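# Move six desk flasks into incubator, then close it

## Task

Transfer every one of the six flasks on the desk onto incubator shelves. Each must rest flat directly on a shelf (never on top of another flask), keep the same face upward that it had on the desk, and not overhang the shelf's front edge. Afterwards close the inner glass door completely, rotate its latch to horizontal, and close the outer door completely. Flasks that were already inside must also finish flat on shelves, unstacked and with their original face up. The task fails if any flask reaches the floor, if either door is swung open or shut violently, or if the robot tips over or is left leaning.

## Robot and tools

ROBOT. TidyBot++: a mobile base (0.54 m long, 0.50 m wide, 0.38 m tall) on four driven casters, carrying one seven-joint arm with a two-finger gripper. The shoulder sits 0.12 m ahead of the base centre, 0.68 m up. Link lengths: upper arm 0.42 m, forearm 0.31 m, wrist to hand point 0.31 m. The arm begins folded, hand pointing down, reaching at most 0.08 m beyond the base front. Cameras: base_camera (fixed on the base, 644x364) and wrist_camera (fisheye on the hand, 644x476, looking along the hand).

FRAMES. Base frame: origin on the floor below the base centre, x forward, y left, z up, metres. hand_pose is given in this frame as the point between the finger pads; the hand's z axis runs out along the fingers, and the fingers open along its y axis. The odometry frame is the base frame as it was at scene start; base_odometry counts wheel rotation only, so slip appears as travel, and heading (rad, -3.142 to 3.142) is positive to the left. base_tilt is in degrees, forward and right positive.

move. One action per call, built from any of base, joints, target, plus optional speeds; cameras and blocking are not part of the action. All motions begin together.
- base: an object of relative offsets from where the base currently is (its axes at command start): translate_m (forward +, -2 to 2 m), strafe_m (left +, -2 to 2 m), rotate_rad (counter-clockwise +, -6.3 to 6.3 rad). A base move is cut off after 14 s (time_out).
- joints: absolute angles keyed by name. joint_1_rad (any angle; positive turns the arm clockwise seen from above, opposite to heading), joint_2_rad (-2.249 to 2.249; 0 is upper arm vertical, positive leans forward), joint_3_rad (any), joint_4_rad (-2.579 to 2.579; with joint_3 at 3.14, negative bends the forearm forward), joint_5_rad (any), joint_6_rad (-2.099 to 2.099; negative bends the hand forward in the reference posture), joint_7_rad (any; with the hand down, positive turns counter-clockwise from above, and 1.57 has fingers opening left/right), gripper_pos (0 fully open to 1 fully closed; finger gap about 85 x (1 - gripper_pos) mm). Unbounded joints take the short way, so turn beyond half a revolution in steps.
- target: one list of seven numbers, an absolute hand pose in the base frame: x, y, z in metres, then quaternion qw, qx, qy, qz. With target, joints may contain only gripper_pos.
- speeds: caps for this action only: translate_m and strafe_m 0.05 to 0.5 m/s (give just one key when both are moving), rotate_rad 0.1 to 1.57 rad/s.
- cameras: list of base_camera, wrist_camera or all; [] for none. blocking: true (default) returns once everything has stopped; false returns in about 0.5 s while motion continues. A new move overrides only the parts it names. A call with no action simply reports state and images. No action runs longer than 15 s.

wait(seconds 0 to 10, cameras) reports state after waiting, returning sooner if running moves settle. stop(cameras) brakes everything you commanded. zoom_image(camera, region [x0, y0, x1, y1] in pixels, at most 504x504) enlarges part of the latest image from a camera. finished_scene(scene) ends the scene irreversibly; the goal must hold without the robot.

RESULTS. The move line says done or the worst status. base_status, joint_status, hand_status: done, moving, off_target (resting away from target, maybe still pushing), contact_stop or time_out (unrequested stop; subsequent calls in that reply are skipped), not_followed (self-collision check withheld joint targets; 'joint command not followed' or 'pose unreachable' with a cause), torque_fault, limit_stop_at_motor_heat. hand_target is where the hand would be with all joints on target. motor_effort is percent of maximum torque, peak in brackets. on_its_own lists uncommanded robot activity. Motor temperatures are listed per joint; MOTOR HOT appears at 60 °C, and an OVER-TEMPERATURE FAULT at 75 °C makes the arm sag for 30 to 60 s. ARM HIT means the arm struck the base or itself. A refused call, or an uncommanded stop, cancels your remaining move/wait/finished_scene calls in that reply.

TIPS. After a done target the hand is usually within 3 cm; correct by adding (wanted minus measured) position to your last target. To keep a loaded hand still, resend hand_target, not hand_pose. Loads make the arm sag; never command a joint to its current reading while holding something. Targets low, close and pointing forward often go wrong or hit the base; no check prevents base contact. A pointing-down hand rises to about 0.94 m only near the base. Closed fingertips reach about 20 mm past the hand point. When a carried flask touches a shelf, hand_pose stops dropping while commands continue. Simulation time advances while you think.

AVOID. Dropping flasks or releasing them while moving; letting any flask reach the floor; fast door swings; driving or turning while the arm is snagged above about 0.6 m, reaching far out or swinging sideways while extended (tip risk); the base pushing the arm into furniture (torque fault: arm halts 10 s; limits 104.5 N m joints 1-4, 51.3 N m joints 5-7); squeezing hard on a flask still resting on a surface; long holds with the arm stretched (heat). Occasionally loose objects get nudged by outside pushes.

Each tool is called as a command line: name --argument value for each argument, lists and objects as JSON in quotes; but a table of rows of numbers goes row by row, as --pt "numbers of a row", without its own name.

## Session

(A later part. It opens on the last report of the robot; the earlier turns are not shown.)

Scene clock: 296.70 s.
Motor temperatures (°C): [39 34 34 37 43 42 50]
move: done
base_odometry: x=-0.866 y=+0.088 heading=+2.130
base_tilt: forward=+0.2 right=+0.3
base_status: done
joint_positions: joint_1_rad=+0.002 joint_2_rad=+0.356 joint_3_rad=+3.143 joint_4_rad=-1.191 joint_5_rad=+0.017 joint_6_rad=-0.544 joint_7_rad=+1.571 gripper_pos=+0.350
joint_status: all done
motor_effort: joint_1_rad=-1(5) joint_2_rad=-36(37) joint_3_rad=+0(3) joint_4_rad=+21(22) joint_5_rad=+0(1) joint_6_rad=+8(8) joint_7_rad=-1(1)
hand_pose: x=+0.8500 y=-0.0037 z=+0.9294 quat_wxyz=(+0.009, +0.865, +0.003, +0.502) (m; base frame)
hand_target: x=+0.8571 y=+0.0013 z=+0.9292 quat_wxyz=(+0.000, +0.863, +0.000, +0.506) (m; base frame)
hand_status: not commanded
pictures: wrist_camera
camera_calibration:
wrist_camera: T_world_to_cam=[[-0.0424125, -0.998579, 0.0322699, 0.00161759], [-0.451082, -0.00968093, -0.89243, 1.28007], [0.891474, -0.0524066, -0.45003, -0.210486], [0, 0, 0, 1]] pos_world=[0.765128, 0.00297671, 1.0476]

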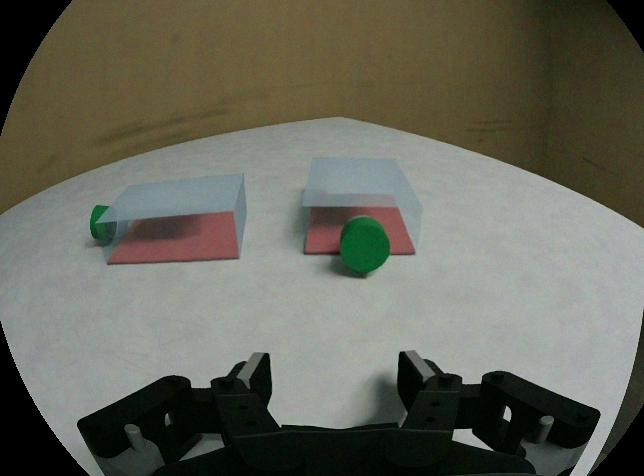

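move --base '{"translate_m":0.1265,"strafe_m":0.0115,"rotate_rad":-0.04}' --speeds '{"translate_m":0.22}' --cameras '["wrist_camera"]'

move --joints '{"gripper_pos":0.85}' --cameras '[]'

move --joints '{"joint_2_rad":0.34,"joint_4_rad":-0.90,"joint_6_rad":-0.835}' --cameras '["wrist_camera"]'

Scene clock: 298.33 s.
Motor temperatures (°C): [39 34 34 37 43 42 50]
move: done
base_odometry: x=-0.943 y=+0.189 heading=+2.090
base_tilt: forward=+0.2 right=+0.3
base_status: done
joint_positions: joint_1_rad=+0.006 joint_2_rad=+0.358 joint_3_rad=+3.143 joint_4_rad=-1.191 joint_5_rad=+0.017 joint_6_rad=-0.544 joint_7_rad=+1.571 gripper_pos=+0.350
joint_status: not commanded
motor_effort: joint_1_rad=+0(3) joint_2_rad=-36(39) joint_3_rad=+0(2) joint_4_rad=+20(22) joint_5_rad=+0(1) joint_6_rad=+8(8) joint_7_rad=-1(1)
hand_pose: x=+0.8505 y=-0.0070 z=+0.9280 quat_wxyz=(+0.010, +0.865, +0.001, +0.501) (m; base frame)
hand_target: x=+0.8571 y=+0.0013 z=+0.9292 quat_wxyz=(+0.000, +0.863, +0.000, +0.506) (m; base frame)
hand_status: not commanded
pictures: wrist_camera
camera_calibration:
wrist_camera: T_world_to_cam=[[-0.0468215, -0.998378, 0.0323931, 0.0021284], [-0.452835, -0.00769052, -0.891561, 1.27963], [0.890364, -0.0564129, -0.45174, -0.209214], [0, 0, 0, 1]] pos_world=[0.765837, 0.000163605, 1.04629]

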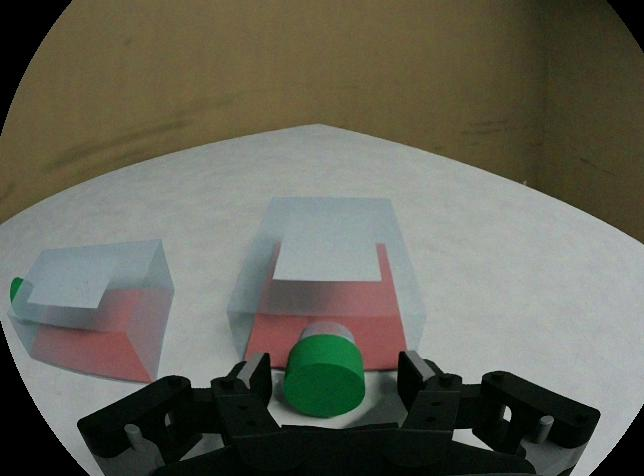

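Scene clock: 299.17 s.
Motor temperatures (°C): [39 34 34 37 43 42 50]
move: off_target
base_odometry: x=-0.943 y=+0.189 heading=+2.090
base_tilt: forward=+0.2 right=+0.3
base_status: not commanded
joint_positions: joint_1_rad=+0.006 joint_2_rad=+0.358 joint_3_rad=+3.143 joint_4_rad=-1.188 joint_5_rad=+0.017 joint_6_rad=-0.543 joint_7_rad=+1.571 gripper_pos=+0.679
joint_status: gripper_pos off_target (ended at +0.679, target +0.850)
motor_effort: joint_1_rad=+0(1) joint_2_rad=-33(36) joint_3_rad=+0(1) joint_4_rad=+17(20) joint_5_rad=+0(1) joint_6_rad=+6(7) joint_7_rad=-1(1)
hand_pose: x=+0.8510 y=-0.0070 z=+0.9296 quat_wxyz=(+0.010, +0.865, +0.001, +0.502) (m; base frame)
hand_target: x=+0.8571 y=+0.0013 z=+0.9292 quat_wxyz=(+0.000, +0.863, +0.000, +0.506) (m; base frame)
hand_status: not commanded
pictures: none
No camera images: "cameras" was empty.

Scene clock: 300.57 s.
Motor temperatures (°C): [39 34 34 37 43 42 50]
move: done
base_odometry: x=-0.943 y=+0.189 heading=+2.090
base_tilt: forward=+0.3 right=+0.3
base_status: not commanded
joint_positions: joint_1_rad=+0.006 joint_2_rad=+0.357 joint_3_rad=+3.143 joint_4_rad=-0.932 joint_5_rad=+0.017 joint_6_rad=-0.793 joint_7_rad=+1.571 gripper_pos=+0.679
joint_status: all done
motor_effort: joint_1_rad=+0(1) joint_2_rad=-38(40) joint_3_rad=+0(1) joint_4_rad=+21(23) joint_5_rad=+0(1) joint_6_rad=+9(9) joint_7_rad=-1(1)
hand_pose: x=+0.8396 y=-0.0079 z=+1.0107 quat_wxyz=(+0.011, +0.863, -0.001, +0.505) (m; base frame)
hand_target: x=+0.8292 y=+0.0013 z=+1.0302 quat_wxyz=(+0.000, +0.861, +0.000, +0.508) (m; base frame)
hand_status: not commanded
pictures: wrist_camera
camera_calibration:
wrist_camera: T_world_to_cam=[[-0.0513187, -0.998189, 0.0313845, 0.00282909], [-0.444509, -0.00531093, -0.895758, 1.3457], [0.894303, -0.0599198, -0.443432, -0.173899], [0, 0, 0, 1]] pos_world=[0.753839, -0.000449141, 1.12822]

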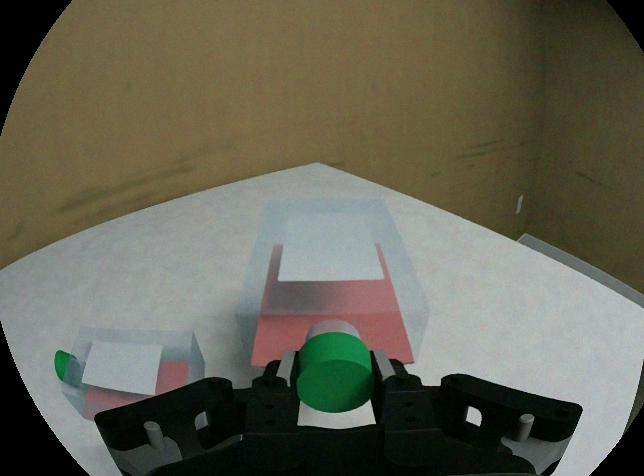

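move --base '{"translate_m":-0.243,"strafe_m":-1.629,"rotate_rad":-0.848}' --speeds '{"strafe_m":0.42,"rotate_rad":0.4}' --joints '{"joint_2_rad":0.03,"joint_4_rad":-1.33,"joint_6_rad":-0.70}' --cameras '["base_camera","wrist_camera"]'

Scene clock: 306.00 s.
Motor temperatures (°C): [39 34 34 37 43 42 50]
move: done
base_odometry: x=+0.592 y=+0.786 heading=+1.242
base_tilt: forward=+0.2 right=+0.3
base_status: done
joint_positions: joint_1_rad=-0.002 joint_2_rad=+0.054 joint_3_rad=+3.142 joint_4_rad=-1.311 joint_5_rad=+0.017 joint_6_rad=-0.738 joint_7_rad=+1.571 gripper_pos=+0.679
joint_status: all done
motor_effort: joint_1_rad=-1(7) joint_2_rad=-26(39) joint_3_rad=+0(4) joint_4_rad=+21(22) joint_5_rad=+1(2) joint_6_rad=+8(9) joint_7_rad=-1(2)
hand_pose: x=+0.7179 y=-0.0011 z=+1.0082 quat_wxyz=(+0.008, +0.868, +0.003, +0.496) (m; base frame)
hand_target: x=+0.7138 y=+0.0013 z=+1.0219 quat_wxyz=(+0.000, +0.857, +0.000, +0.515) (m; base frame)
hand_status: not commanded
pictures: base_camera, wrist_camera
camera_calibration:
wrist_camera: T_world_to_cam=[[-0.0401863, -0.998681, 0.0319612, -0.00516512], [-0.462258, -0.0097762, -0.886691, 1.29303], [0.885834, -0.0504072, -0.461256, -0.0416836], [0, 0, 0, 1]] pos_world=[0.634433, 0.00538149, 1.12746]

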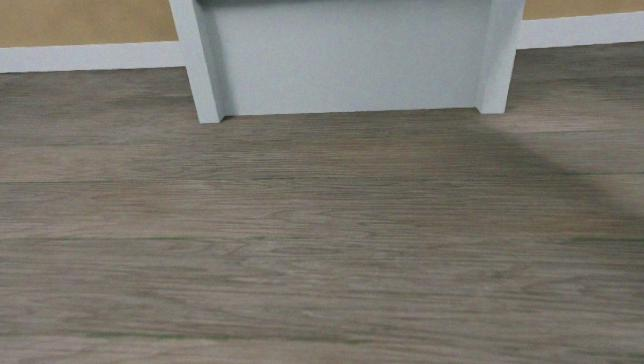

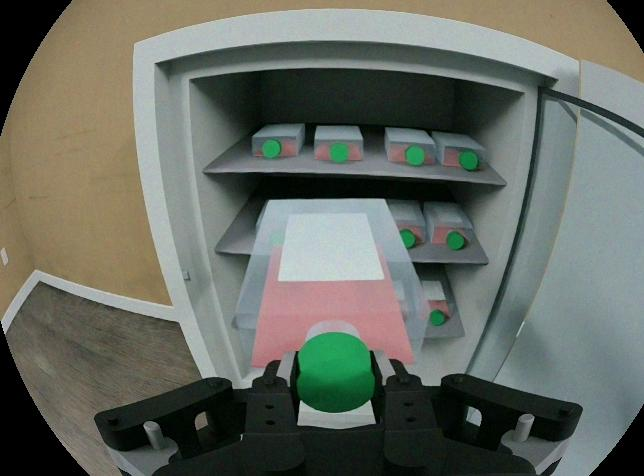

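move --base '{"translate_m":0.12,"rotate_rad":-0.016}' --speeds '{"translate_m":0.1}' --joints '{"joint_2_rad":0.40,"joint_4_rad":-2.183,"joint_6_rad":0.512}' --cameras '["wrist_camera"]'

move --base '{"translate_m":0.18}' --speeds '{"translate_m":0.25}' --joints '{"joint_2_rad":0.457,"joint_4_rad":-2.211,"joint_6_rad":0.605}' --cameras '["base_camera","wrist_camera"]'

Scene clock: 309.00 s.
Motor temperatures (°C): [39 34 34 37 43 42 50]
move: done
base_odometry: x=+0.631 y=+0.900 heading=+1.225
base_tilt: forward=+0.2 right=+0.3
base_status: done
joint_positions: joint_1_rad=-0.001 joint_2_rad=+0.378 joint_3_rad=+3.142 joint_4_rad=-2.162 joint_5_rad=+0.017 joint_6_rad=+0.471 joint_7_rad=+1.571 gripper_pos=+0.679
joint_status: all done
motor_effort: joint_1_rad=+0(3) joint_2_rad=-31(36) joint_3_rad=+0(3) joint_4_rad=+14(22) joint_5_rad=+1(2) joint_6_rad=+8(10) joint_7_rad=+0(2)
hand_pose: x=+0.7257 y=+0.0042 z=+0.6647 quat_wxyz=(+0.000, +0.860, +0.009, +0.511) (m; base frame)
hand_target: x=+0.7226 y=+0.0013 z=+0.6535 quat_wxyz=(+0.000, +0.860, +0.000, +0.510) (m; base frame)
hand_status: not commanded
pictures: wrist_camera
camera_calibration:
wrist_camera: T_world_to_cam=[[-0.0239643, -0.999434, 0.0235896, 0.00528968], [-0.432462, -0.0109106, -0.901586, 0.980415], [0.901334, -0.0318075, -0.431956, -0.237601], [0, 0, 0, 1]] pos_world=[0.638276, 0.0084261, 0.78117]

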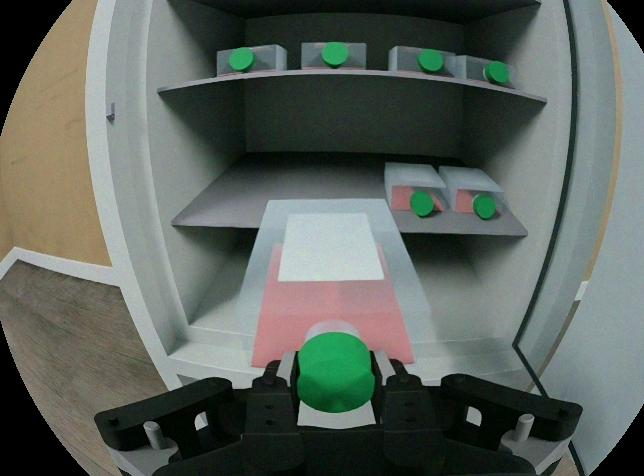

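Scene clock: 310.50 s.
Motor temperatures (°C): [39 34 34 37 43 42 50]
move: done
base_odometry: x=+0.692 y=+1.070 heading=+1.225
base_tilt: forward=+0.2 right=+0.3
base_status: done
joint_positions: joint_1_rad=-0.001 joint_2_rad=+0.444 joint_3_rad=+3.142 joint_4_rad=-2.196 joint_5_rad=+0.017 joint_6_rad=+0.571 joint_7_rad=+1.571 gripper_pos=+0.679
joint_status: all done
motor_effort: joint_1_rad=+0(1) joint_2_rad=-32(33) joint_3_rad=+0(1) joint_4_rad=+12(16) joint_5_rad=+0(1) joint_6_rad=+9(10) joint_7_rad=+0(1)
hand_pose: x=+0.7241 y=+0.0047 z=+0.6373 quat_wxyz=(+0.000, +0.860, +0.009, +0.511) (m; base frame)
hand_target: x=+0.7224 y=+0.0013 z=+0.6325 quat_wxyz=(+0.000, +0.858, +0.000, +0.514) (m; base frame)
hand_status: not commanded
pictures: base_camera, wrist_camera
camera_calibration:
wrist_camera: T_world_to_cam=[[-0.023099, -0.999487, 0.0221669, 0.00662081], [-0.432313, -0.0100063, -0.901668, 0.954983], [0.901428, -0.0304107, -0.43186, -0.248129], [0, 0, 0, 1]] pos_world=[0.636675, 0.0086275, 0.753774]

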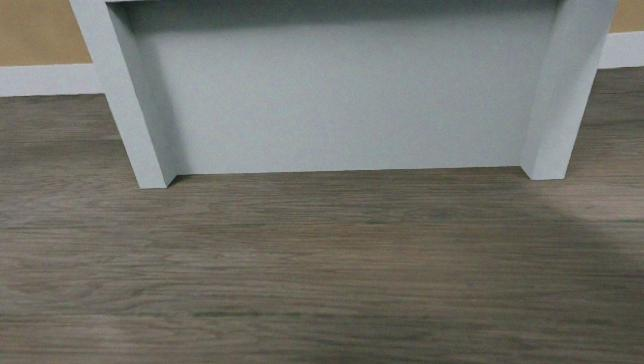

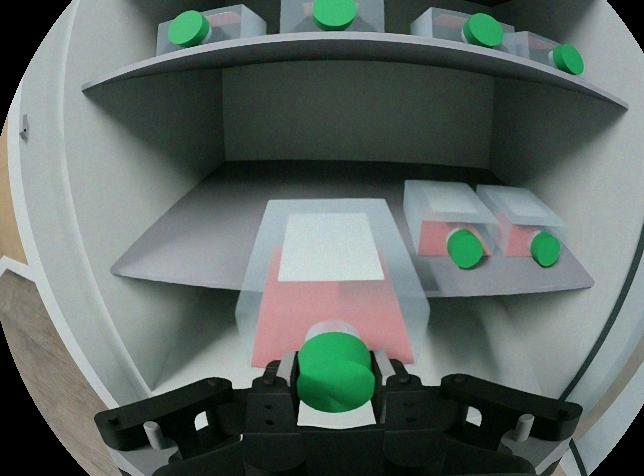

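move --base '{"strafe_m":0.026,"rotate_rad":-0.03,"translate_m":0.05}' --speeds '{"translate_m":0.15}' --cameras '["wrist_camera"]'

Scene clock: 312.13 s.
Motor temperatures (°C): [39 34 34 37 43 42 50]
move: done
base_odometry: x=+0.684 y=+1.126 heading=+1.195
base_tilt: forward=+0.2 right=+0.3
base_status: done
joint_positions: joint_1_rad=+0.001 joint_2_rad=+0.445 joint_3_rad=+3.142 joint_4_rad=-2.197 joint_5_rad=+0.017 joint_6_rad=+0.571 joint_7_rad=+1.571 gripper_pos=+0.679
joint_status: not commanded
motor_effort: joint_1_rad=-1(4) joint_2_rad=-31(32) joint_3_rad=+0(3) joint_4_rad=+13(14) joint_5_rad=+0(1) joint_6_rad=+8(9) joint_7_rad=+0(1)
hand_pose: x=+0.7238 y=+0.0031 z=+0.6361 quat_wxyz=(+0.000, +0.860, +0.008, +0.510) (m; base frame)
hand_target: x=+0.7224 y=+0.0013 z=+0.6325 quat_wxyz=(+0.000, +0.858, +0.000, +0.514) (m; base frame)
hand_status: not commanded
pictures: wrist_camera
camera_calibration:
wrist_camera: T_world_to_cam=[[-0.025696, -0.999422, 0.0222697, 0.00680944], [-0.434046, -0.00891348, -0.900846, 0.954499], [0.900524, -0.0328142, -0.433566, -0.246645], [0, 0, 0, 1]] pos_world=[0.636581, 0.00721995, 0.752768]

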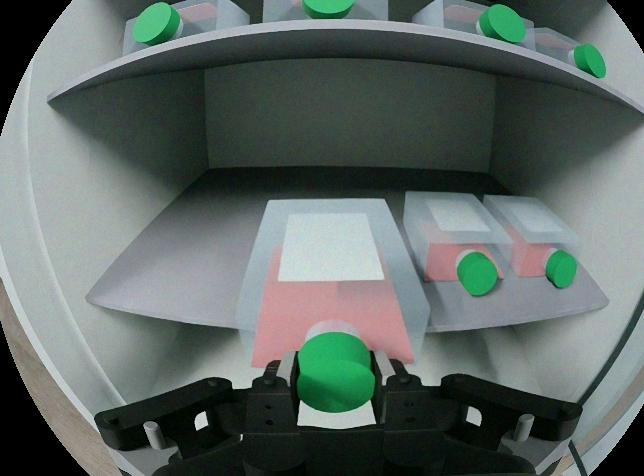

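move --base '{"translate_m":0.15}' --speeds '{"translate_m":0.18}' --joints '{"joint_2_rad":0.485,"joint_4_rad":-2.22,"joint_6_rad":0.64}' --cameras '["wrist_camera"]'

move --joints '{"joint_2_rad":0.522,"joint_4_rad":-2.235,"joint_6_rad":0.69}' --cameras '[]'

move --joints '{"joint_2_rad":0.55,"joint_4_rad":-2.25,"joint_6_rad":0.73}' --cameras '["wrist_camera"]'

Scene clock: 313.93 s.
Motor temperatures (°C): [39 34 34 37 43 42 50]
move: done
base_odometry: x=+0.739 y=+1.265 heading=+1.195
base_tilt: forward=+0.3 right=+0.3
base_status: done
joint_positions: joint_1_rad=+0.001 joint_2_rad=+0.471 joint_3_rad=+3.142 joint_4_rad=-2.207 joint_5_rad=+0.017 joint_6_rad=+0.606 joint_7_rad=+1.571 gripper_pos=+0.679
joint_status: all done
motor_effort: joint_1_rad=+0(2) joint_2_rad=-32(33) joint_3_rad=+0(1) joint_4_rad=+12(14) joint_5_rad=+1(1) joint_6_rad=+9(9) joint_7_rad=+0(1)
hand_pose: x=+0.7235 y=+0.0032 z=+0.6260 quat_wxyz=(+0.000, +0.860, +0.008, +0.510) (m; base frame)
hand_target: x=+0.7221 y=+0.0013 z=+0.6215 quat_wxyz=(+0.000, +0.859, +0.000, +0.513) (m; base frame)
hand_status: not commanded
pictures: wrist_camera
camera_calibration:
wrist_camera: T_world_to_cam=[[-0.0253556, -0.999441, 0.0218061, 0.00725759], [-0.434924, -0.00861184, -0.900426, 0.945556], [0.90011, -0.0323148, -0.434462, -0.249917], [0, 0, 0, 1]] pos_world=[0.636381, 0.00732049, 0.742666]

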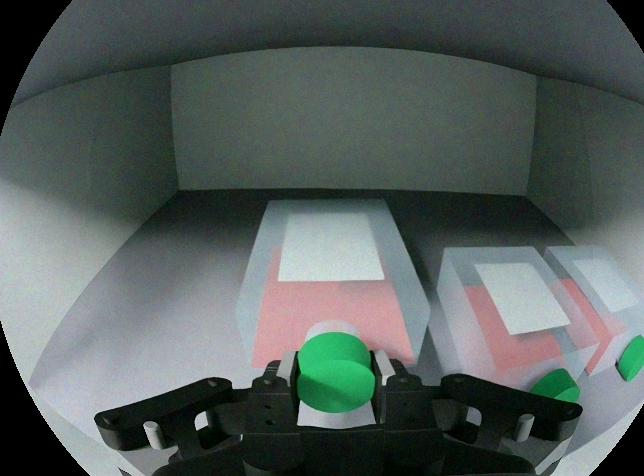

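Scene clock: 314.70 s.
Motor temperatures (°C): [39 34 34 37 43 42 50]
move: done
base_odometry: x=+0.739 y=+1.265 heading=+1.195
base_tilt: forward=+0.2 right=+0.3
base_status: not commanded
joint_positions: joint_1_rad=+0.001 joint_2_rad=+0.507 joint_3_rad=+3.142 joint_4_rad=-2.215 joint_5_rad=+0.017 joint_6_rad=+0.657 joint_7_rad=+1.571 gripper_pos=+0.679
joint_status: all done
motor_effort: joint_1_rad=-1(1) joint_2_rad=-32(34) joint_3_rad=+0(1) joint_4_rad=+12(13) joint_5_rad=+1(1) joint_6_rad=+9(9) joint_7_rad=-1(1)
hand_pose: x=+0.7254 y=+0.0035 z=+0.6149 quat_wxyz=(+0.000, +0.859, +0.008, +0.513) (m; base frame)
hand_target: x=+0.7205 y=+0.0013 z=+0.6069 quat_wxyz=(+0.000, +0.859, +0.000, +0.512) (m; base frame)
hand_status: not commanded
pictures: none
No camera images: "cameras" was empty.

Scene clock: 315.40 s.
Motor temperatures (°C): [39 34 34 37 43 42 50]
move: done
base_odometry: x=+0.739 y=+1.265 heading=+1.195
base_tilt: forward=+0.3 right=+0.3
base_status: not commanded
joint_positions: joint_1_rad=+0.001 joint_2_rad=+0.534 joint_3_rad=+3.142 joint_4_rad=-2.230 joint_5_rad=+0.017 joint_6_rad=+0.698 joint_7_rad=+1.571 gripper_pos=+0.679
joint_status: all done
motor_effort: joint_1_rad=+0(1) joint_2_rad=-33(34) joint_3_rad=+0(1) joint_4_rad=+11(13) joint_5_rad=+1(1) joint_6_rad=+9(9) joint_7_rad=-1(1)
hand_pose: x=+0.7231 y=+0.0036 z=+0.6038 quat_wxyz=(-0.001, +0.859, +0.008, +0.512) (m; base frame)
hand_target: x=+0.7175 y=+0.0013 z=+0.5953 quat_wxyz=(+0.000, +0.860, +0.000, +0.511) (m; base frame)
hand_status: not commanded
pictures: wrist_camera
camera_calibration:
wrist_camera: T_world_to_cam=[[-0.0248418, -0.999487, 0.0202286, 0.00873446], [-0.429288, -0.00760877, -0.903136, 0.923019], [0.902826, -0.0311194, -0.428879, -0.264522], [0, 0, 0, 1]] pos_world=[0.635275, 0.00752124, 0.719987]

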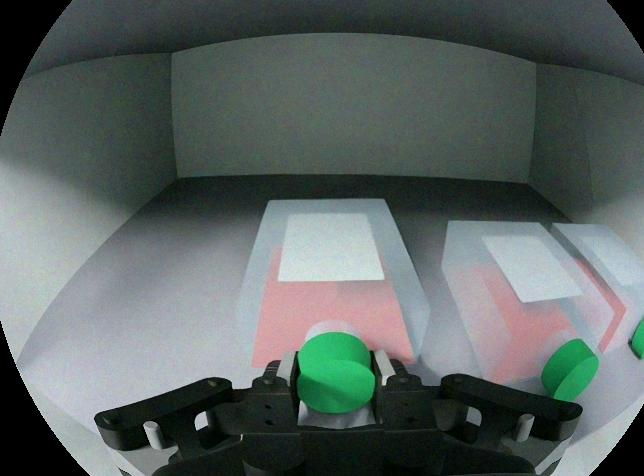

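move --joints '{"joint_2_rad":0.575,"joint_4_rad":-2.265,"joint_6_rad":0.765}' --cameras '["wrist_camera"]'

Scene clock: 317.23 s.
Motor temperatures (°C): [39 34 34 37 43 42 50]
move: done
base_odometry: x=+0.739 y=+1.265 heading=+1.195
base_tilt: forward=+0.2 right=+0.3
base_status: not commanded
joint_positions: joint_1_rad=+0.001 joint_2_rad=+0.554 joint_3_rad=+3.142 joint_4_rad=-2.243 joint_5_rad=+0.017 joint_6_rad=+0.735 joint_7_rad=+1.571 gripper_pos=+0.679
joint_status: all done
motor_effort: joint_1_rad=+0(1) joint_2_rad=-32(34) joint_3_rad=+0(1) joint_4_rad=+10(11) joint_5_rad=+1(1) joint_6_rad=+8(9) joint_7_rad=-1(1)
hand_pose: x=+0.7210 y=+0.0038 z=+0.5968 quat_wxyz=(-0.001, +0.858, +0.008, +0.514) (m; base frame)
hand_target: x=+0.7138 y=+0.0013 z=+0.5844 quat_wxyz=(+0.000, +0.861, +0.000, +0.508) (m; base frame)
hand_status: not commanded
pictures: wrist_camera
camera_calibration:
wrist_camera: T_world_to_cam=[[-0.0246408, -0.999505, 0.0195543, 0.00917549], [-0.425759, -0.00720539, -0.904808, 0.914228], [0.904501, -0.0306206, -0.425371, -0.268993], [0, 0, 0, 1]] pos_world=[0.632772, 0.00752159, 0.712599]

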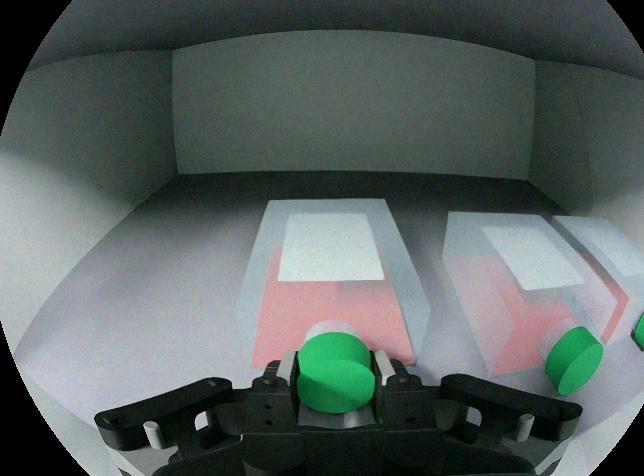

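move --joints '{"joint_2_rad":0.593,"joint_4_rad":-2.273,"joint_6_rad":0.79}' --cameras '["wrist_camera"]'

move --joints '{"joint_2_rad":0.61,"joint_4_rad":-2.28,"joint_6_rad":0.815}' --cameras '["wrist_camera"]'

Scene clock: 317.97 s.
Motor temperatures (°C): [39 34 34 37 43 42 50]
move: done
base_odometry: x=+0.739 y=+1.265 heading=+1.195
base_tilt: forward=+0.2 right=+0.3
base_status: not commanded
joint_positions: joint_1_rad=+0.001 joint_2_rad=+0.565 joint_3_rad=+3.142 joint_4_rad=-2.248 joint_5_rad=+0.017 joint_6_rad=+0.764 joint_7_rad=+1.571 gripper_pos=+0.679
joint_status: all done
motor_effort: joint_1_rad=+0(1) joint_2_rad=-31(32) joint_3_rad=+0(1) joint_4_rad=+9(11) joint_5_rad=+1(1) joint_6_rad=+8(9) joint_7_rad=+0(1)
hand_pose: x=+0.7220 y=+0.0039 z=+0.5966 quat_wxyz=(-0.001, +0.854, +0.008, +0.520) (m; base frame)
hand_target: x=+0.7121 y=+0.0013 z=+0.5776 quat_wxyz=(+0.000, +0.861, +0.000, +0.508) (m; base frame)
hand_status: not commanded
pictures: wrist_camera
camera_calibration:
wrist_camera: T_world_to_cam=[[-0.0247943, -0.999517, 0.0187353, 0.00996656], [-0.413524, -0.00680807, -0.910468, 0.909025], [0.910155, -0.0303219, -0.413156, -0.281281], [0, 0, 0, 1]] pos_world=[0.63216, 0.00762149, 0.711239]

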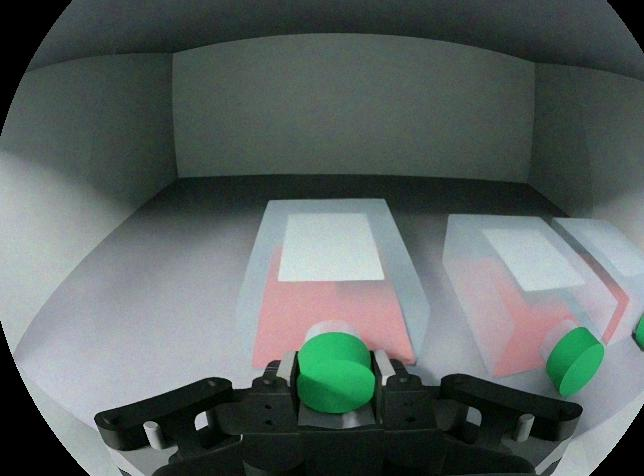

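Scene clock: 318.57 s.
Motor temperatures (°C): [39 34 34 37 43 42 50]
move: done
base_odometry: x=+0.739 y=+1.265 heading=+1.195
base_tilt: forward=+0.2 right=+0.4
base_status: not commanded
joint_positions: joint_1_rad=+0.001 joint_2_rad=+0.576 joint_3_rad=+3.142 joint_4_rad=-2.252 joint_5_rad=+0.017 joint_6_rad=+0.793 joint_7_rad=+1.571 gripper_pos=+0.679
joint_status: all done
motor_effort: joint_1_rad=+0(1) joint_2_rad=-30(31) joint_3_rad=+0(1) joint_4_rad=+9(10) joint_5_rad=+0(1) joint_6_rad=+7(8) joint_7_rad=-1(2)
hand_pose: x=+0.7234 y=+0.0040 z=+0.5964 quat_wxyz=(-0.001, +0.851, +0.008, +0.526) (m; base frame)
hand_target: x=+0.7109 y=+0.0013 z=+0.5718 quat_wxyz=(+0.000, +0.861, +0.000, +0.508) (m; base frame)
hand_status: not commanded
pictures: wrist_camera
camera_calibration:
wrist_camera: T_world_to_cam=[[-0.024806, -0.999531, 0.0179553, 0.0105518], [-0.401004, -0.00650379, -0.916053, 0.903567], [0.915741, -0.0299238, -0.400654, -0.294137], [0, 0, 0, 1]] pos_world=[0.631948, 0.0076218, 0.709679]

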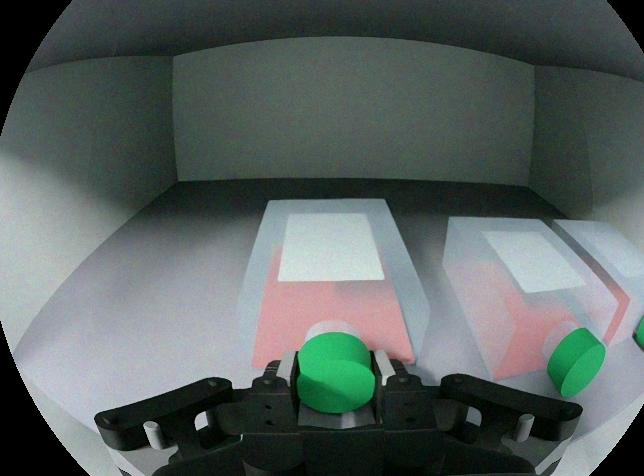

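move --joints '{"joint_2_rad":0.585,"joint_4_rad":-2.268,"joint_6_rad":0.785}' --cameras '[]'

move --joints '{"gripper_pos":0.45}' --cameras '["wrist_camera"]'

move --base '{"translate_m":-0.08}' --speeds '{"translate_m":0.12}' --cameras '["wrist_camera"]'

move --base '{"translate_m":-0.42}' --cameras '["base_camera","wrist_camera"]'

Scene clock: 319.40 s.
Motor temperatures (°C): [39 34 34 37 43 42 50]
move: done
base_odometry: x=+0.739 y=+1.265 heading=+1.195
base_tilt: forward=+0.2 right=+0.3
base_status: not commanded
joint_positions: joint_1_rad=+0.001 joint_2_rad=+0.576 joint_3_rad=+3.142 joint_4_rad=-2.252 joint_5_rad=+0.017 joint_6_rad=+0.793 joint_7_rad=+1.571 gripper_pos=+0.679
joint_status: all done
motor_effort: joint_1_rad=+0(1) joint_2_rad=-30(31) joint_3_rad=-1(1) joint_4_rad=+8(9) joint_5_rad=+1(1) joint_6_rad=+7(8) joint_7_rad=-1(1)
hand_pose: x=+0.7234 y=+0.0040 z=+0.5964 quat_wxyz=(-0.001, +0.851, +0.008, +0.526) (m; base frame)
hand_target: x=+0.7144 y=+0.0013 z=+0.5828 quat_wxyz=(+0.000, +0.859, +0.000, +0.511) (m; base frame)
hand_status: not commanded
pictures: none
No camera images: "cameras" was empty.

Scene clock: 320.17 s.
Motor temperatures (°C): [39 34 34 37 43 42 50]
move: done
base_odometry: x=+0.739 y=+1.265 heading=+1.195
base_tilt: forward=+0.3 right=+0.3
base_status: not commanded
joint_positions: joint_1_rad=+0.001 joint_2_rad=+0.576 joint_3_rad=+3.142 joint_4_rad=-2.252 joint_5_rad=+0.017 joint_6_rad=+0.793 joint_7_rad=+1.571 gripper_pos=+0.450
joint_status: all done
motor_effort: joint_1_rad=+0(1) joint_2_rad=-32(32) joint_3_rad=+0(1) joint_4_rad=+10(10) joint_5_rad=+0(1) joint_6_rad=+8(8) joint_7_rad=-1(2)
hand_pose: x=+0.7234 y=+0.0040 z=+0.5964 quat_wxyz=(-0.001, +0.851, +0.008, +0.526) (m; base frame)
hand_target: x=+0.7144 y=+0.0013 z=+0.5828 quat_wxyz=(+0.000, +0.859, +0.000, +0.511) (m; base frame)
hand_status: not commanded
pictures: wrist_camera
camera_calibration:
wrist_camera: T_world_to_cam=[[-0.0248068, -0.999531, 0.0179526, 0.0105524], [-0.400883, -0.00650494, -0.916106, 0.90362], [0.915793, -0.0299226, -0.400534, -0.294215], [0, 0, 0, 1]] pos_world=[0.631948, 0.0076218, 0.709779]

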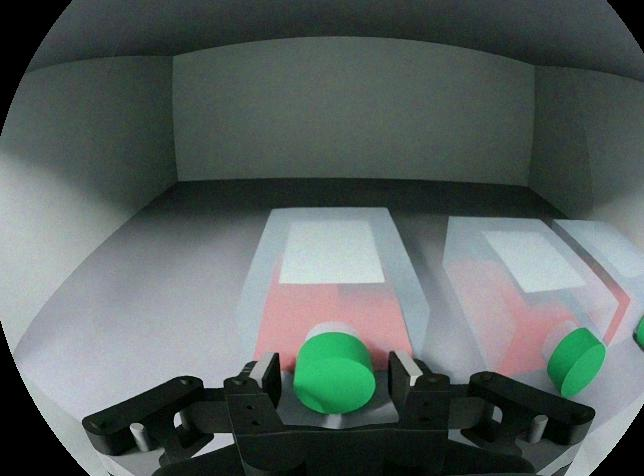

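Scene clock: 321.37 s.
Motor temperatures (°C): [39 34 34 37 43 42 50]
move: done
base_odometry: x=+0.710 y=+1.191 heading=+1.194
base_tilt: forward=+0.2 right=+0.3
base_status: done
joint_positions: joint_1_rad=+0.001 joint_2_rad=+0.576 joint_3_rad=+3.142 joint_4_rad=-2.253 joint_5_rad=+0.017 joint_6_rad=+0.793 joint_7_rad=+1.571 gripper_pos=+0.450
joint_status: not commanded
motor_effort: joint_1_rad=+0(1) joint_2_rad=-32(34) joint_3_rad=+0(1) joint_4_rad=+10(11) joint_5_rad=+0(1) joint_6_rad=+7(8) joint_7_rad=-1(1)
hand_pose: x=+0.7230 y=+0.0040 z=+0.5961 quat_wxyz=(-0.001, +0.851, +0.008, +0.525) (m; base frame)
hand_target: x=+0.7144 y=+0.0013 z=+0.5828 quat_wxyz=(+0.000, +0.859, +0.000, +0.511) (m; base frame)
hand_status: not commanded
pictures: wrist_camera
camera_calibration:
wrist_camera: T_world_to_cam=[[-0.0247938, -0.999531, 0.0179741, 0.0105277], [-0.401618, -0.00650584, -0.915784, 0.90359], [0.915472, -0.0299245, -0.401268, -0.29339], [0, 0, 0, 1]] pos_world=[0.631749, 0.0076218, 0.709577]

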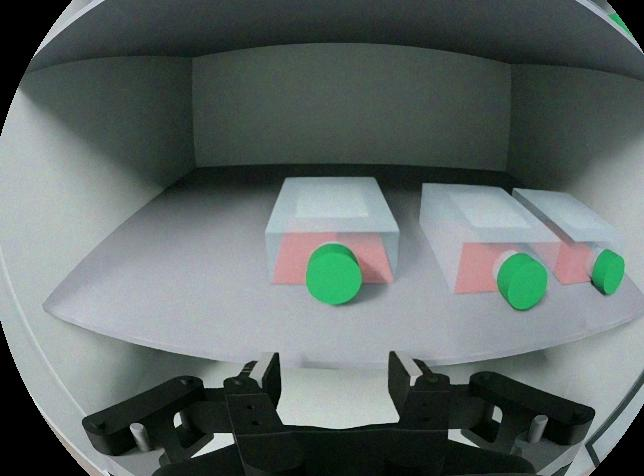

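Scene clock: 323.53 s.
Motor temperatures (°C): [39 34 34 37 43 42 50]
move: done
base_odometry: x=+0.555 y=+0.800 heading=+1.195
base_tilt: forward=+0.2 right=+0.3
base_status: done
joint_positions: joint_1_rad=+0.001 joint_2_rad=+0.576 joint_3_rad=+3.142 joint_4_rad=-2.256 joint_5_rad=+0.017 joint_6_rad=+0.793 joint_7_rad=+1.571 gripper_pos=+0.450
joint_status: not commanded
motor_effort: joint_1_rad=+0(3) joint_2_rad=-32(34) joint_3_rad=+0(1) joint_4_rad=+8(11) joint_5_rad=+1(1) joint_6_rad=+8(8) joint_7_rad=-1(2)
hand_pose: x=+0.7216 y=+0.0040 z=+0.5949 quat_wxyz=(-0.001, +0.852, +0.008, +0.524) (m; base frame)
hand_target: x=+0.7144 y=+0.0013 z=+0.5828 quat_wxyz=(+0.000, +0.859, +0.000, +0.511) (m; base frame)
hand_status: not commanded
pictures: base_camera, wrist_camera
camera_calibration:
wrist_camera: T_world_to_cam=[[-0.0248263, -0.999528, 0.0180937, 0.0104523], [-0.404611, -0.0065041, -0.914466, 0.90327], [0.914152, -0.0300237, -0.404259, -0.289798], [0, 0, 0, 1]] pos_world=[0.630652, 0.00762157, 0.708667]

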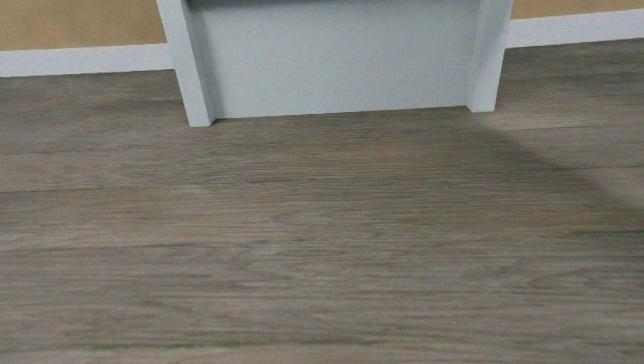

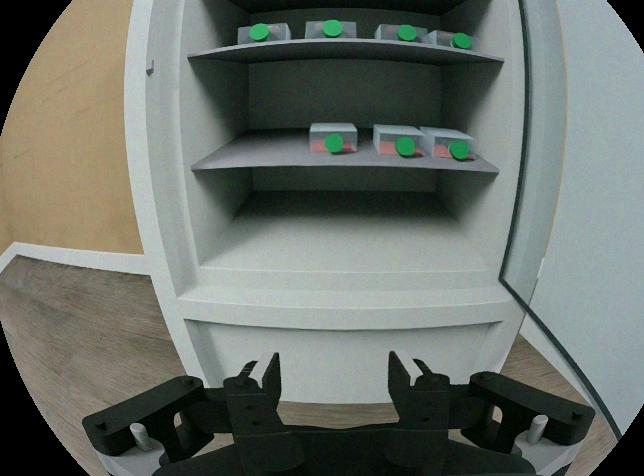

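move --base '{"translate_m":-0.658,"strafe_m":1.105,"rotate_rad":1.545}' --speeds '{"translate_m":0.5,"rotate_rad":0.85}' --joints '{"joint_2_rad":0.2,"joint_4_rad":-1.18,"joint_6_rad":-0.70,"gripper_pos":1.0}' --cameras '["base_camera","wrist_camera"]'

Scene clock: 328.40 s.
Motor temperatures (°C): [39 34 34 37 43 42 50]
move: done
base_odometry: x=-0.714 y=+0.594 heading=+2.740
base_tilt: forward=+0.3 right=+0.3
base_status: done
joint_positions: joint_1_rad=+0.000 joint_2_rad=+0.220 joint_3_rad=+3.142 joint_4_rad=-1.208 joint_5_rad=+0.017 joint_6_rad=-0.656 joint_7_rad=+1.571 gripper_pos=+0.999
joint_status: all done
motor_effort: joint_1_rad=-1(6) joint_2_rad=-32(38) joint_3_rad=+0(4) joint_4_rad=+20(21) joint_5_rad=+0(2) joint_6_rad=+8(9) joint_7_rad=-1(2)
hand_pose: x=+0.7931 y=-0.0022 z=+0.9841 quat_wxyz=(+0.008, +0.864, +0.003, +0.504) (m; base frame)
hand_target: x=+0.7831 y=+0.0013 z=+1.0021 quat_wxyz=(+0.000, +0.862, +0.000, +0.506) (m; base frame)
hand_status: not commanded
pictures: base_camera, wrist_camera
camera_calibration:
wrist_camera: T_world_to_cam=[[-0.0417437, -0.998632, 0.0314954, -0.000791424], [-0.446149, -0.00957464, -0.894908, 1.30163], [0.893985, -0.0514084, -0.445138, -0.141874], [0, 0, 0, 1]] pos_world=[0.707522, 0.0043788, 1.10171]

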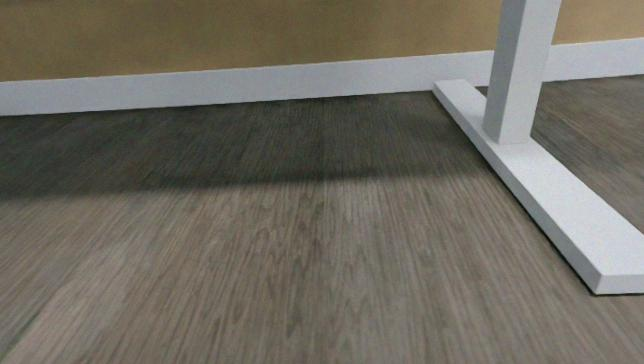

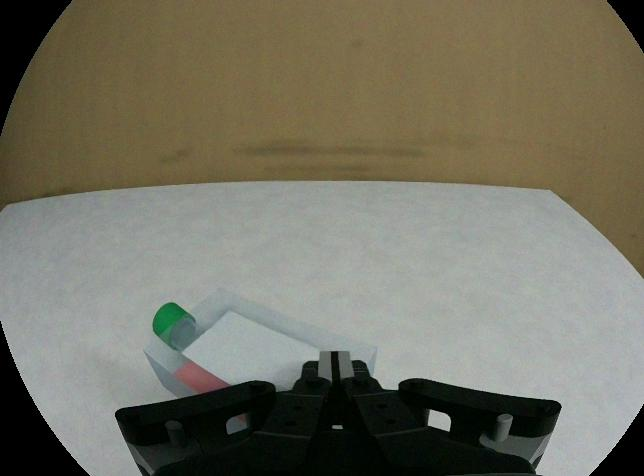

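move --base '{"translate_m":-0.088,"strafe_m":0.341,"rotate_rad":-0.35}' --speeds '{"translate_m":0.4}' --cameras '[]'

move --joints '{"joint_2_rad":0.37,"joint_4_rad":-1.178,"joint_6_rad":-0.533}' --cameras '["wrist_camera"]'

Scene clock: 331.53 s.
Motor temperatures (°C): [39 34 34 37 43 42 50]
move: done
base_odometry: x=-0.767 y=+0.245 heading=+2.390
base_tilt: forward=+0.3 right=+0.3
base_status: done
joint_positions: joint_1_rad=+0.004 joint_2_rad=+0.217 joint_3_rad=+3.146 joint_4_rad=-1.208 joint_5_rad=+0.017 joint_6_rad=-0.658 joint_7_rad=+1.571 gripper_pos=+0.999
joint_status: not commanded
motor_effort: joint_1_rad=-1(6) joint_2_rad=-32(34) joint_3_rad=+0(4) joint_4_rad=+20(21) joint_5_rad=+0(2) joint_6_rad=+8(9) joint_7_rad=-1(2)
hand_pose: x=+0.7919 y=-0.0071 z=+0.9860 quat_wxyz=(+0.010, +0.863, +0.000, +0.505) (m; base frame)
hand_target: x=+0.7831 y=+0.0013 z=+1.0021 quat_wxyz=(+0.000, +0.862, +0.000, +0.506) (m; base frame)
hand_status: not commanded
pictures: none
No camera images: "cameras" was empty.

Scene clock: 332.63 s.
Motor temperatures (°C): [39 34 34 37 43 42 50]
move: done
base_odometry: x=-0.767 y=+0.245 heading=+2.390
base_tilt: forward=+0.2 right=+0.3
base_status: not commanded
joint_positions: joint_1_rad=+0.004 joint_2_rad=+0.346 joint_3_rad=+3.146 joint_4_rad=-1.197 joint_5_rad=+0.017 joint_6_rad=-0.555 joint_7_rad=+1.571 gripper_pos=+0.999
joint_status: all done
motor_effort: joint_1_rad=+0(1) joint_2_rad=-36(38) joint_3_rad=+0(0) joint_4_rad=+20(22) joint_5_rad=+0(1) joint_6_rad=+7(8) joint_7_rad=-2(2)
hand_pose: x=+0.8450 y=-0.0069 z=+0.9298 quat_wxyz=(+0.010, +0.867, +0.001, +0.499) (m; base frame)
hand_target: x=+0.8571 y=+0.0013 z=+0.9293 quat_wxyz=(+0.000, +0.863, +0.000, +0.506) (m; base frame)
hand_status: not commanded
pictures: wrist_camera
camera_calibration:
wrist_camera: T_world_to_cam=[[-0.0469394, -0.99834, 0.0333744, 0.00108667], [-0.457763, -0.00819752, -0.889036, 1.28069], [0.887834, -0.0570084, -0.456618, -0.196815], [0, 0, 0, 1]] pos_world=[0.761042, 0.000363215, 1.04867]

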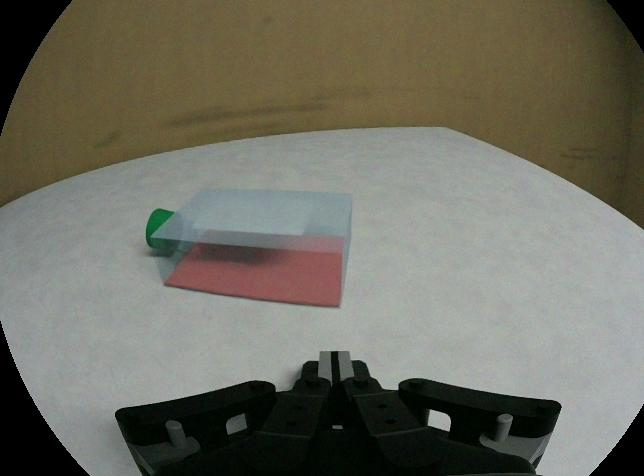

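move --base '{"translate_m":0.18,"strafe_m":0.006}' --speeds '{"translate_m":0.13}' --cameras '["wrist_camera"]'

Scene clock: 334.83 s.
Motor temperatures (°C): [39 34 34 37 43 42 50]
move: done
base_odometry: x=-0.902 y=+0.364 heading=+2.390
base_tilt: forward=+0.2 right=+0.3
base_status: done
joint_positions: joint_1_rad=+0.004 joint_2_rad=+0.348 joint_3_rad=+3.146 joint_4_rad=-1.195 joint_5_rad=+0.017 joint_6_rad=-0.552 joint_7_rad=+1.571 gripper_pos=+0.999
joint_status: not commanded
motor_effort: joint_1_rad=+0(3) joint_2_rad=-34(37) joint_3_rad=+0(1) joint_4_rad=+18(21) joint_5_rad=+0(1) joint_6_rad=+7(8) joint_7_rad=-1(2)
hand_pose: x=+0.8461 y=-0.0068 z=+0.9299 quat_wxyz=(+0.010, +0.866, +0.001, +0.499) (m; base frame)
hand_target: x=+0.8571 y=+0.0013 z=+0.9293 quat_wxyz=(+0.000, +0.863, +0.000, +0.506) (m; base frame)
hand_status: not commanded
pictures: wrist_camera
camera_calibration:
wrist_camera: T_world_to_cam=[[-0.0469528, -0.998339, 0.0333848, 0.00113153], [-0.456294, -0.00829494, -0.88979, 1.28069], [0.888589, -0.0570114, -0.455147, -0.199775], [0, 0, 0, 1]] pos_world=[0.761941, 0.000363397, 1.04858]

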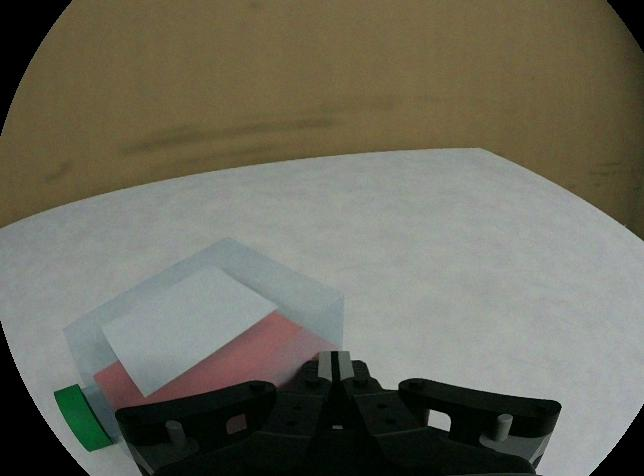

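move --base '{"translate_m":0.045,"strafe_m":0.07}' --speeds '{"translate_m":0.12}' --cameras '["wrist_camera"]'

Scene clock: 336.57 s.
Motor temperatures (°C): [39 34 34 37 43 42 50]
move: done
base_odometry: x=-0.983 y=+0.344 heading=+2.390
base_tilt: forward=+0.2 right=+0.3
base_status: done
joint_positions: joint_1_rad=+0.004 joint_2_rad=+0.348 joint_3_rad=+3.146 joint_4_rad=-1.195 joint_5_rad=+0.017 joint_6_rad=-0.552 joint_7_rad=+1.571 gripper_pos=+0.999
joint_status: not commanded
motor_effort: joint_1_rad=-1(4) joint_2_rad=-36(36) joint_3_rad=+0(2) joint_4_rad=+20(21) joint_5_rad=+0(1) joint_6_rad=+7(8) joint_7_rad=-1(1)
hand_pose: x=+0.8462 y=-0.0065 z=+0.9299 quat_wxyz=(+0.010, +0.866, +0.001, +0.499) (m; base frame)
hand_target: x=+0.8571 y=+0.0013 z=+0.9293 quat_wxyz=(+0.000, +0.863, +0.000, +0.506) (m; base frame)
hand_status: not commanded
pictures: wrist_camera
camera_calibration:
wrist_camera: T_world_to_cam=[[-0.0465567, -0.998361, 0.0332779, 0.00124696], [-0.456055, -0.00839578, -0.889912, 1.28068], [0.888733, -0.0566079, -0.454917, -0.200196], [0, 0, 0, 1]] pos_world=[0.76204, 0.000664525, 1.04858]

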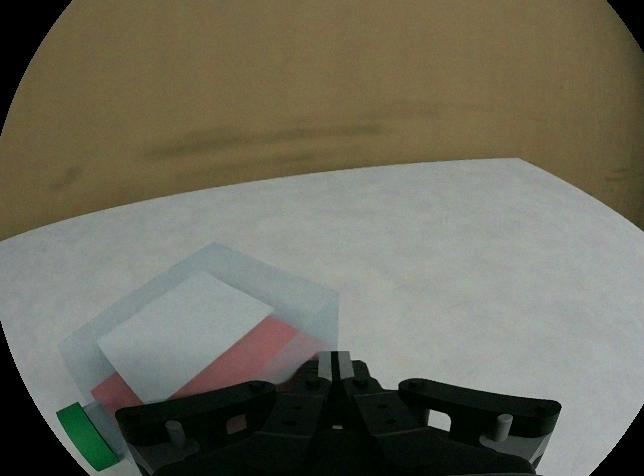

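move --base '{"translate_m":-0.16}' --speeds '{"translate_m":0.4}' --cameras '[]'

move --base '{"strafe_m":0.19}' --speeds '{"strafe_m":0.4}' --cameras '["wrist_camera"]'

Scene clock: 338.57 s.
Motor temperatures (°C): [39 34 34 37 43 42 50]
move: done
base_odometry: x=-0.866 y=+0.234 heading=+2.390
base_tilt: forward=+0.2 right=+0.3
base_status: done
joint_positions: joint_1_rad=+0.004 joint_2_rad=+0.351 joint_3_rad=+3.146 joint_4_rad=-1.194 joint_5_rad=+0.017 joint_6_rad=-0.549 joint_7_rad=+1.571 gripper_pos=+0.999
joint_status: not commanded
motor_effort: joint_1_rad=+0(2) joint_2_rad=-35(38) joint_3_rad=+0(1) joint_4_rad=+18(22) joint_5_rad=+0(1) joint_6_rad=+7(8) joint_7_rad=-1(1)
hand_pose: x=+0.8476 y=-0.0065 z=+0.9296 quat_wxyz=(+0.010, +0.866, +0.001, +0.500) (m; base frame)
hand_target: x=+0.8571 y=+0.0013 z=+0.9293 quat_wxyz=(+0.000, +0.863, +0.000, +0.506) (m; base frame)
hand_status: not commanded
pictures: none
No camera images: "cameras" was empty.

Scene clock: 340.00 s.
Motor temperatures (°C): [39 34 34 37 43 42 50]
move: done
base_odometry: x=-0.996 y=+0.095 heading=+2.390
base_tilt: forward=+0.2 right=+0.3
base_status: done
joint_positions: joint_1_rad=-0.007 joint_2_rad=+0.351 joint_3_rad=+3.145 joint_4_rad=-1.194 joint_5_rad=+0.017 joint_6_rad=-0.549 joint_7_rad=+1.571 gripper_pos=+0.999
joint_status: not commanded
motor_effort: joint_1_rad=+0(6) joint_2_rad=-35(35) joint_3_rad=+0(3) joint_4_rad=+20(20) joint_5_rad=+0(2) joint_6_rad=+7(8) joint_7_rad=+0(1)
hand_pose: x=+0.8477 y=+0.0012 z=+0.9297 quat_wxyz=(+0.007, +0.866, +0.006, +0.500) (m; base frame)
hand_target: x=+0.8571 y=+0.0013 z=+0.9293 quat_wxyz=(+0.000, +0.863, +0.000, +0.506) (m; base frame)
hand_status: not commanded
pictures: wrist_camera
camera_calibration:
wrist_camera: T_world_to_cam=[[-0.0358663, -0.998807, 0.0331397, 0.000120761], [-0.453858, -0.0132643, -0.890975, 1.28035], [0.890352, -0.0469967, -0.452841, -0.204431], [0, 0, 0, 1]] pos_world=[0.763118, 0.00749608, 1.04818]

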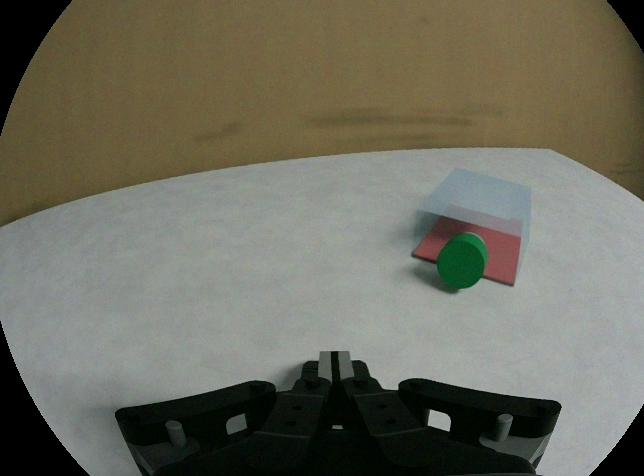

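move --base '{"translate_m":0.1}' --speeds '{"translate_m":0.3}' --cameras '[]'

move --base '{"translate_m":-0.005,"strafe_m":-0.145}' --speeds '{"strafe_m":0.13}' --cameras '["wrist_camera"]'

Scene clock: 341.37 s.
Motor temperatures (°C): [39 34 34 37 43 42 50]
move: done
base_odometry: x=-1.069 y=+0.163 heading=+2.390
base_tilt: forward=+0.2 right=+0.3
base_status: done
joint_positions: joint_1_rad=-0.007 joint_2_rad=+0.355 joint_3_rad=+3.145 joint_4_rad=-1.190 joint_5_rad=+0.017 joint_6_rad=-0.544 joint_7_rad=+1.571 gripper_pos=+0.999
joint_status: not commanded
motor_effort: joint_1_rad=+0(2) joint_2_rad=-37(39) joint_3_rad=+0(1) joint_4_rad=+21(21) joint_5_rad=+0(2) joint_6_rad=+8(8) joint_7_rad=-1(1)
hand_pose: x=+0.8501 y=+0.0012 z=+0.9301 quat_wxyz=(+0.007, +0.865, +0.006, +0.502) (m; base frame)
hand_target: x=+0.8571 y=+0.0013 z=+0.9293 quat_wxyz=(+0.000, +0.863, +0.000, +0.506) (m; base frame)
hand_status: not commanded
pictures: none
No camera images: "cameras" was empty.

Scene clock: 343.07 s.
Motor temperatures (°C): [39 34 34 37 43 42 50]
move: done
base_odometry: x=-0.967 y=+0.266 heading=+2.391
base_tilt: forward=+0.3 right=+0.3
base_status: done
joint_positions: joint_1_rad=+0.000 joint_2_rad=+0.355 joint_3_rad=+3.145 joint_4_rad=-1.190 joint_5_rad=+0.017 joint_6_rad=-0.544 joint_7_rad=+1.571 gripper_pos=+0.999
joint_status: not commanded
motor_effort: joint_1_rad=+0(4) joint_2_rad=-37(37) joint_3_rad=+0(2) joint_4_rad=+21(21) joint_5_rad=-1(1) joint_6_rad=+8(8) joint_7_rad=-1(1)
hand_pose: x=+0.8501 y=-0.0034 z=+0.9301 quat_wxyz=(+0.009, +0.865, +0.003, +0.502) (m; base frame)
hand_target: x=+0.8571 y=+0.0013 z=+0.9293 quat_wxyz=(+0.000, +0.863, +0.000, +0.506) (m; base frame)
hand_status: not commanded
pictures: wrist_camera
camera_calibration:
wrist_camera: T_world_to_cam=[[-0.0423024, -0.998562, 0.0329458, 0.00130147], [-0.45031, -0.0103801, -0.892812, 1.28038], [0.89187, -0.0526039, -0.449223, -0.211247], [0, 0, 0, 1]] pos_world=[0.765027, 0.00347761, 1.0482]

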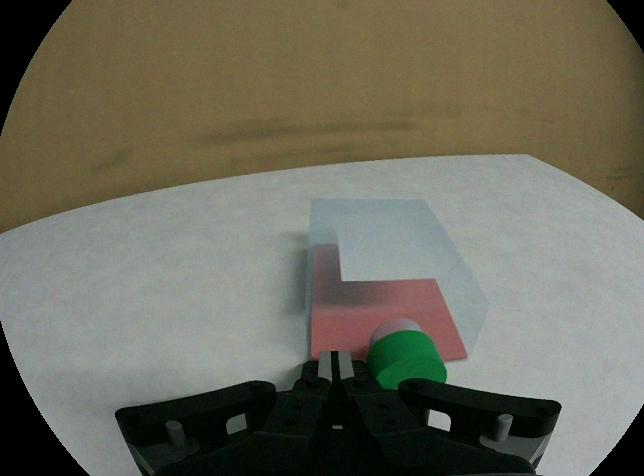

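move --base '{"translate_m":-0.11}' --speeds '{"translate_m":0.35}' --cameras '[]'

move --base '{"strafe_m":-0.061,"rotate_rad":0.029}' --joints '{"gripper_pos":0.35}' --cameras '["wrist_camera"]'

Scene clock: 345.77 s.
Motor temperatures (°C): [39 34 34 37 43 42 50]
move: done
base_odometry: x=-0.886 y=+0.191 heading=+2.391
base_tilt: forward=+0.2 right=+0.3
base_status: done
joint_positions: joint_1_rad=+0.000 joint_2_rad=+0.356 joint_3_rad=+3.145 joint_4_rad=-1.190 joint_5_rad=+0.017 joint_6_rad=-0.543 joint_7_rad=+1.571 gripper_pos=+0.999
joint_status: not commanded
motor_effort: joint_1_rad=+0(2) joint_2_rad=-36(40) joint_3_rad=+0(1) joint_4_rad=+20(22) joint_5_rad=+0(1) joint_6_rad=+8(9) joint_7_rad=-1(1)
hand_pose: x=+0.8504 y=-0.0034 z=+0.9299 quat_wxyz=(+0.009, +0.865, +0.003, +0.502) (m; base frame)
hand_target: x=+0.8571 y=+0.0013 z=+0.9293 quat_wxyz=(+0.000, +0.863, +0.000, +0.506) (m; base frame)
hand_status: not commanded
pictures: none
No camera images: "cameras" was empty.

Scene clock: 346.90 s.
Motor temperatures (°C): [39 34 34 37 43 42 50]
move: done
base_odometry: x=-0.844 y=+0.236 heading=+2.419
base_tilt: forward=+0.2 right=+0.3
base_status: done
joint_positions: joint_1_rad=+0.006 joint_2_rad=+0.356 joint_3_rad=+3.144 joint_4_rad=-1.190 joint_5_rad=+0.017 joint_6_rad=-0.543 joint_7_rad=+1.571 gripper_pos=+0.350
joint_status: all done
motor_effort: joint_1_rad=-1(5) joint_2_rad=-36(37) joint_3_rad=+0(3) joint_4_rad=+21(21) joint_5_rad=+0(1) joint_6_rad=+8(8) joint_7_rad=-1(1)
hand_pose: x=+0.8503 y=-0.0073 z=+0.9299 quat_wxyz=(+0.010, +0.865, +0.001, +0.502) (m; base frame)
hand_target: x=+0.8571 y=+0.0013 z=+0.9293 quat_wxyz=(+0.000, +0.863, +0.000, +0.506) (m; base frame)
hand_status: not commanded
pictures: wrist_camera
camera_calibration:
wrist_camera: T_world_to_cam=[[-0.0474103, -0.99835, 0.03239, 0.00220268], [-0.450038, -0.00759961, -0.892977, 1.28027], [0.89175, -0.056913, -0.448935, -0.212013], [0, 0, 0, 1]] pos_world=[0.765336, -0.000137727, 1.048]

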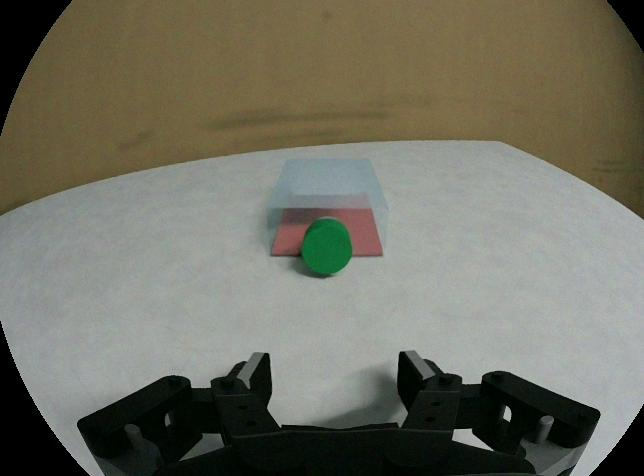

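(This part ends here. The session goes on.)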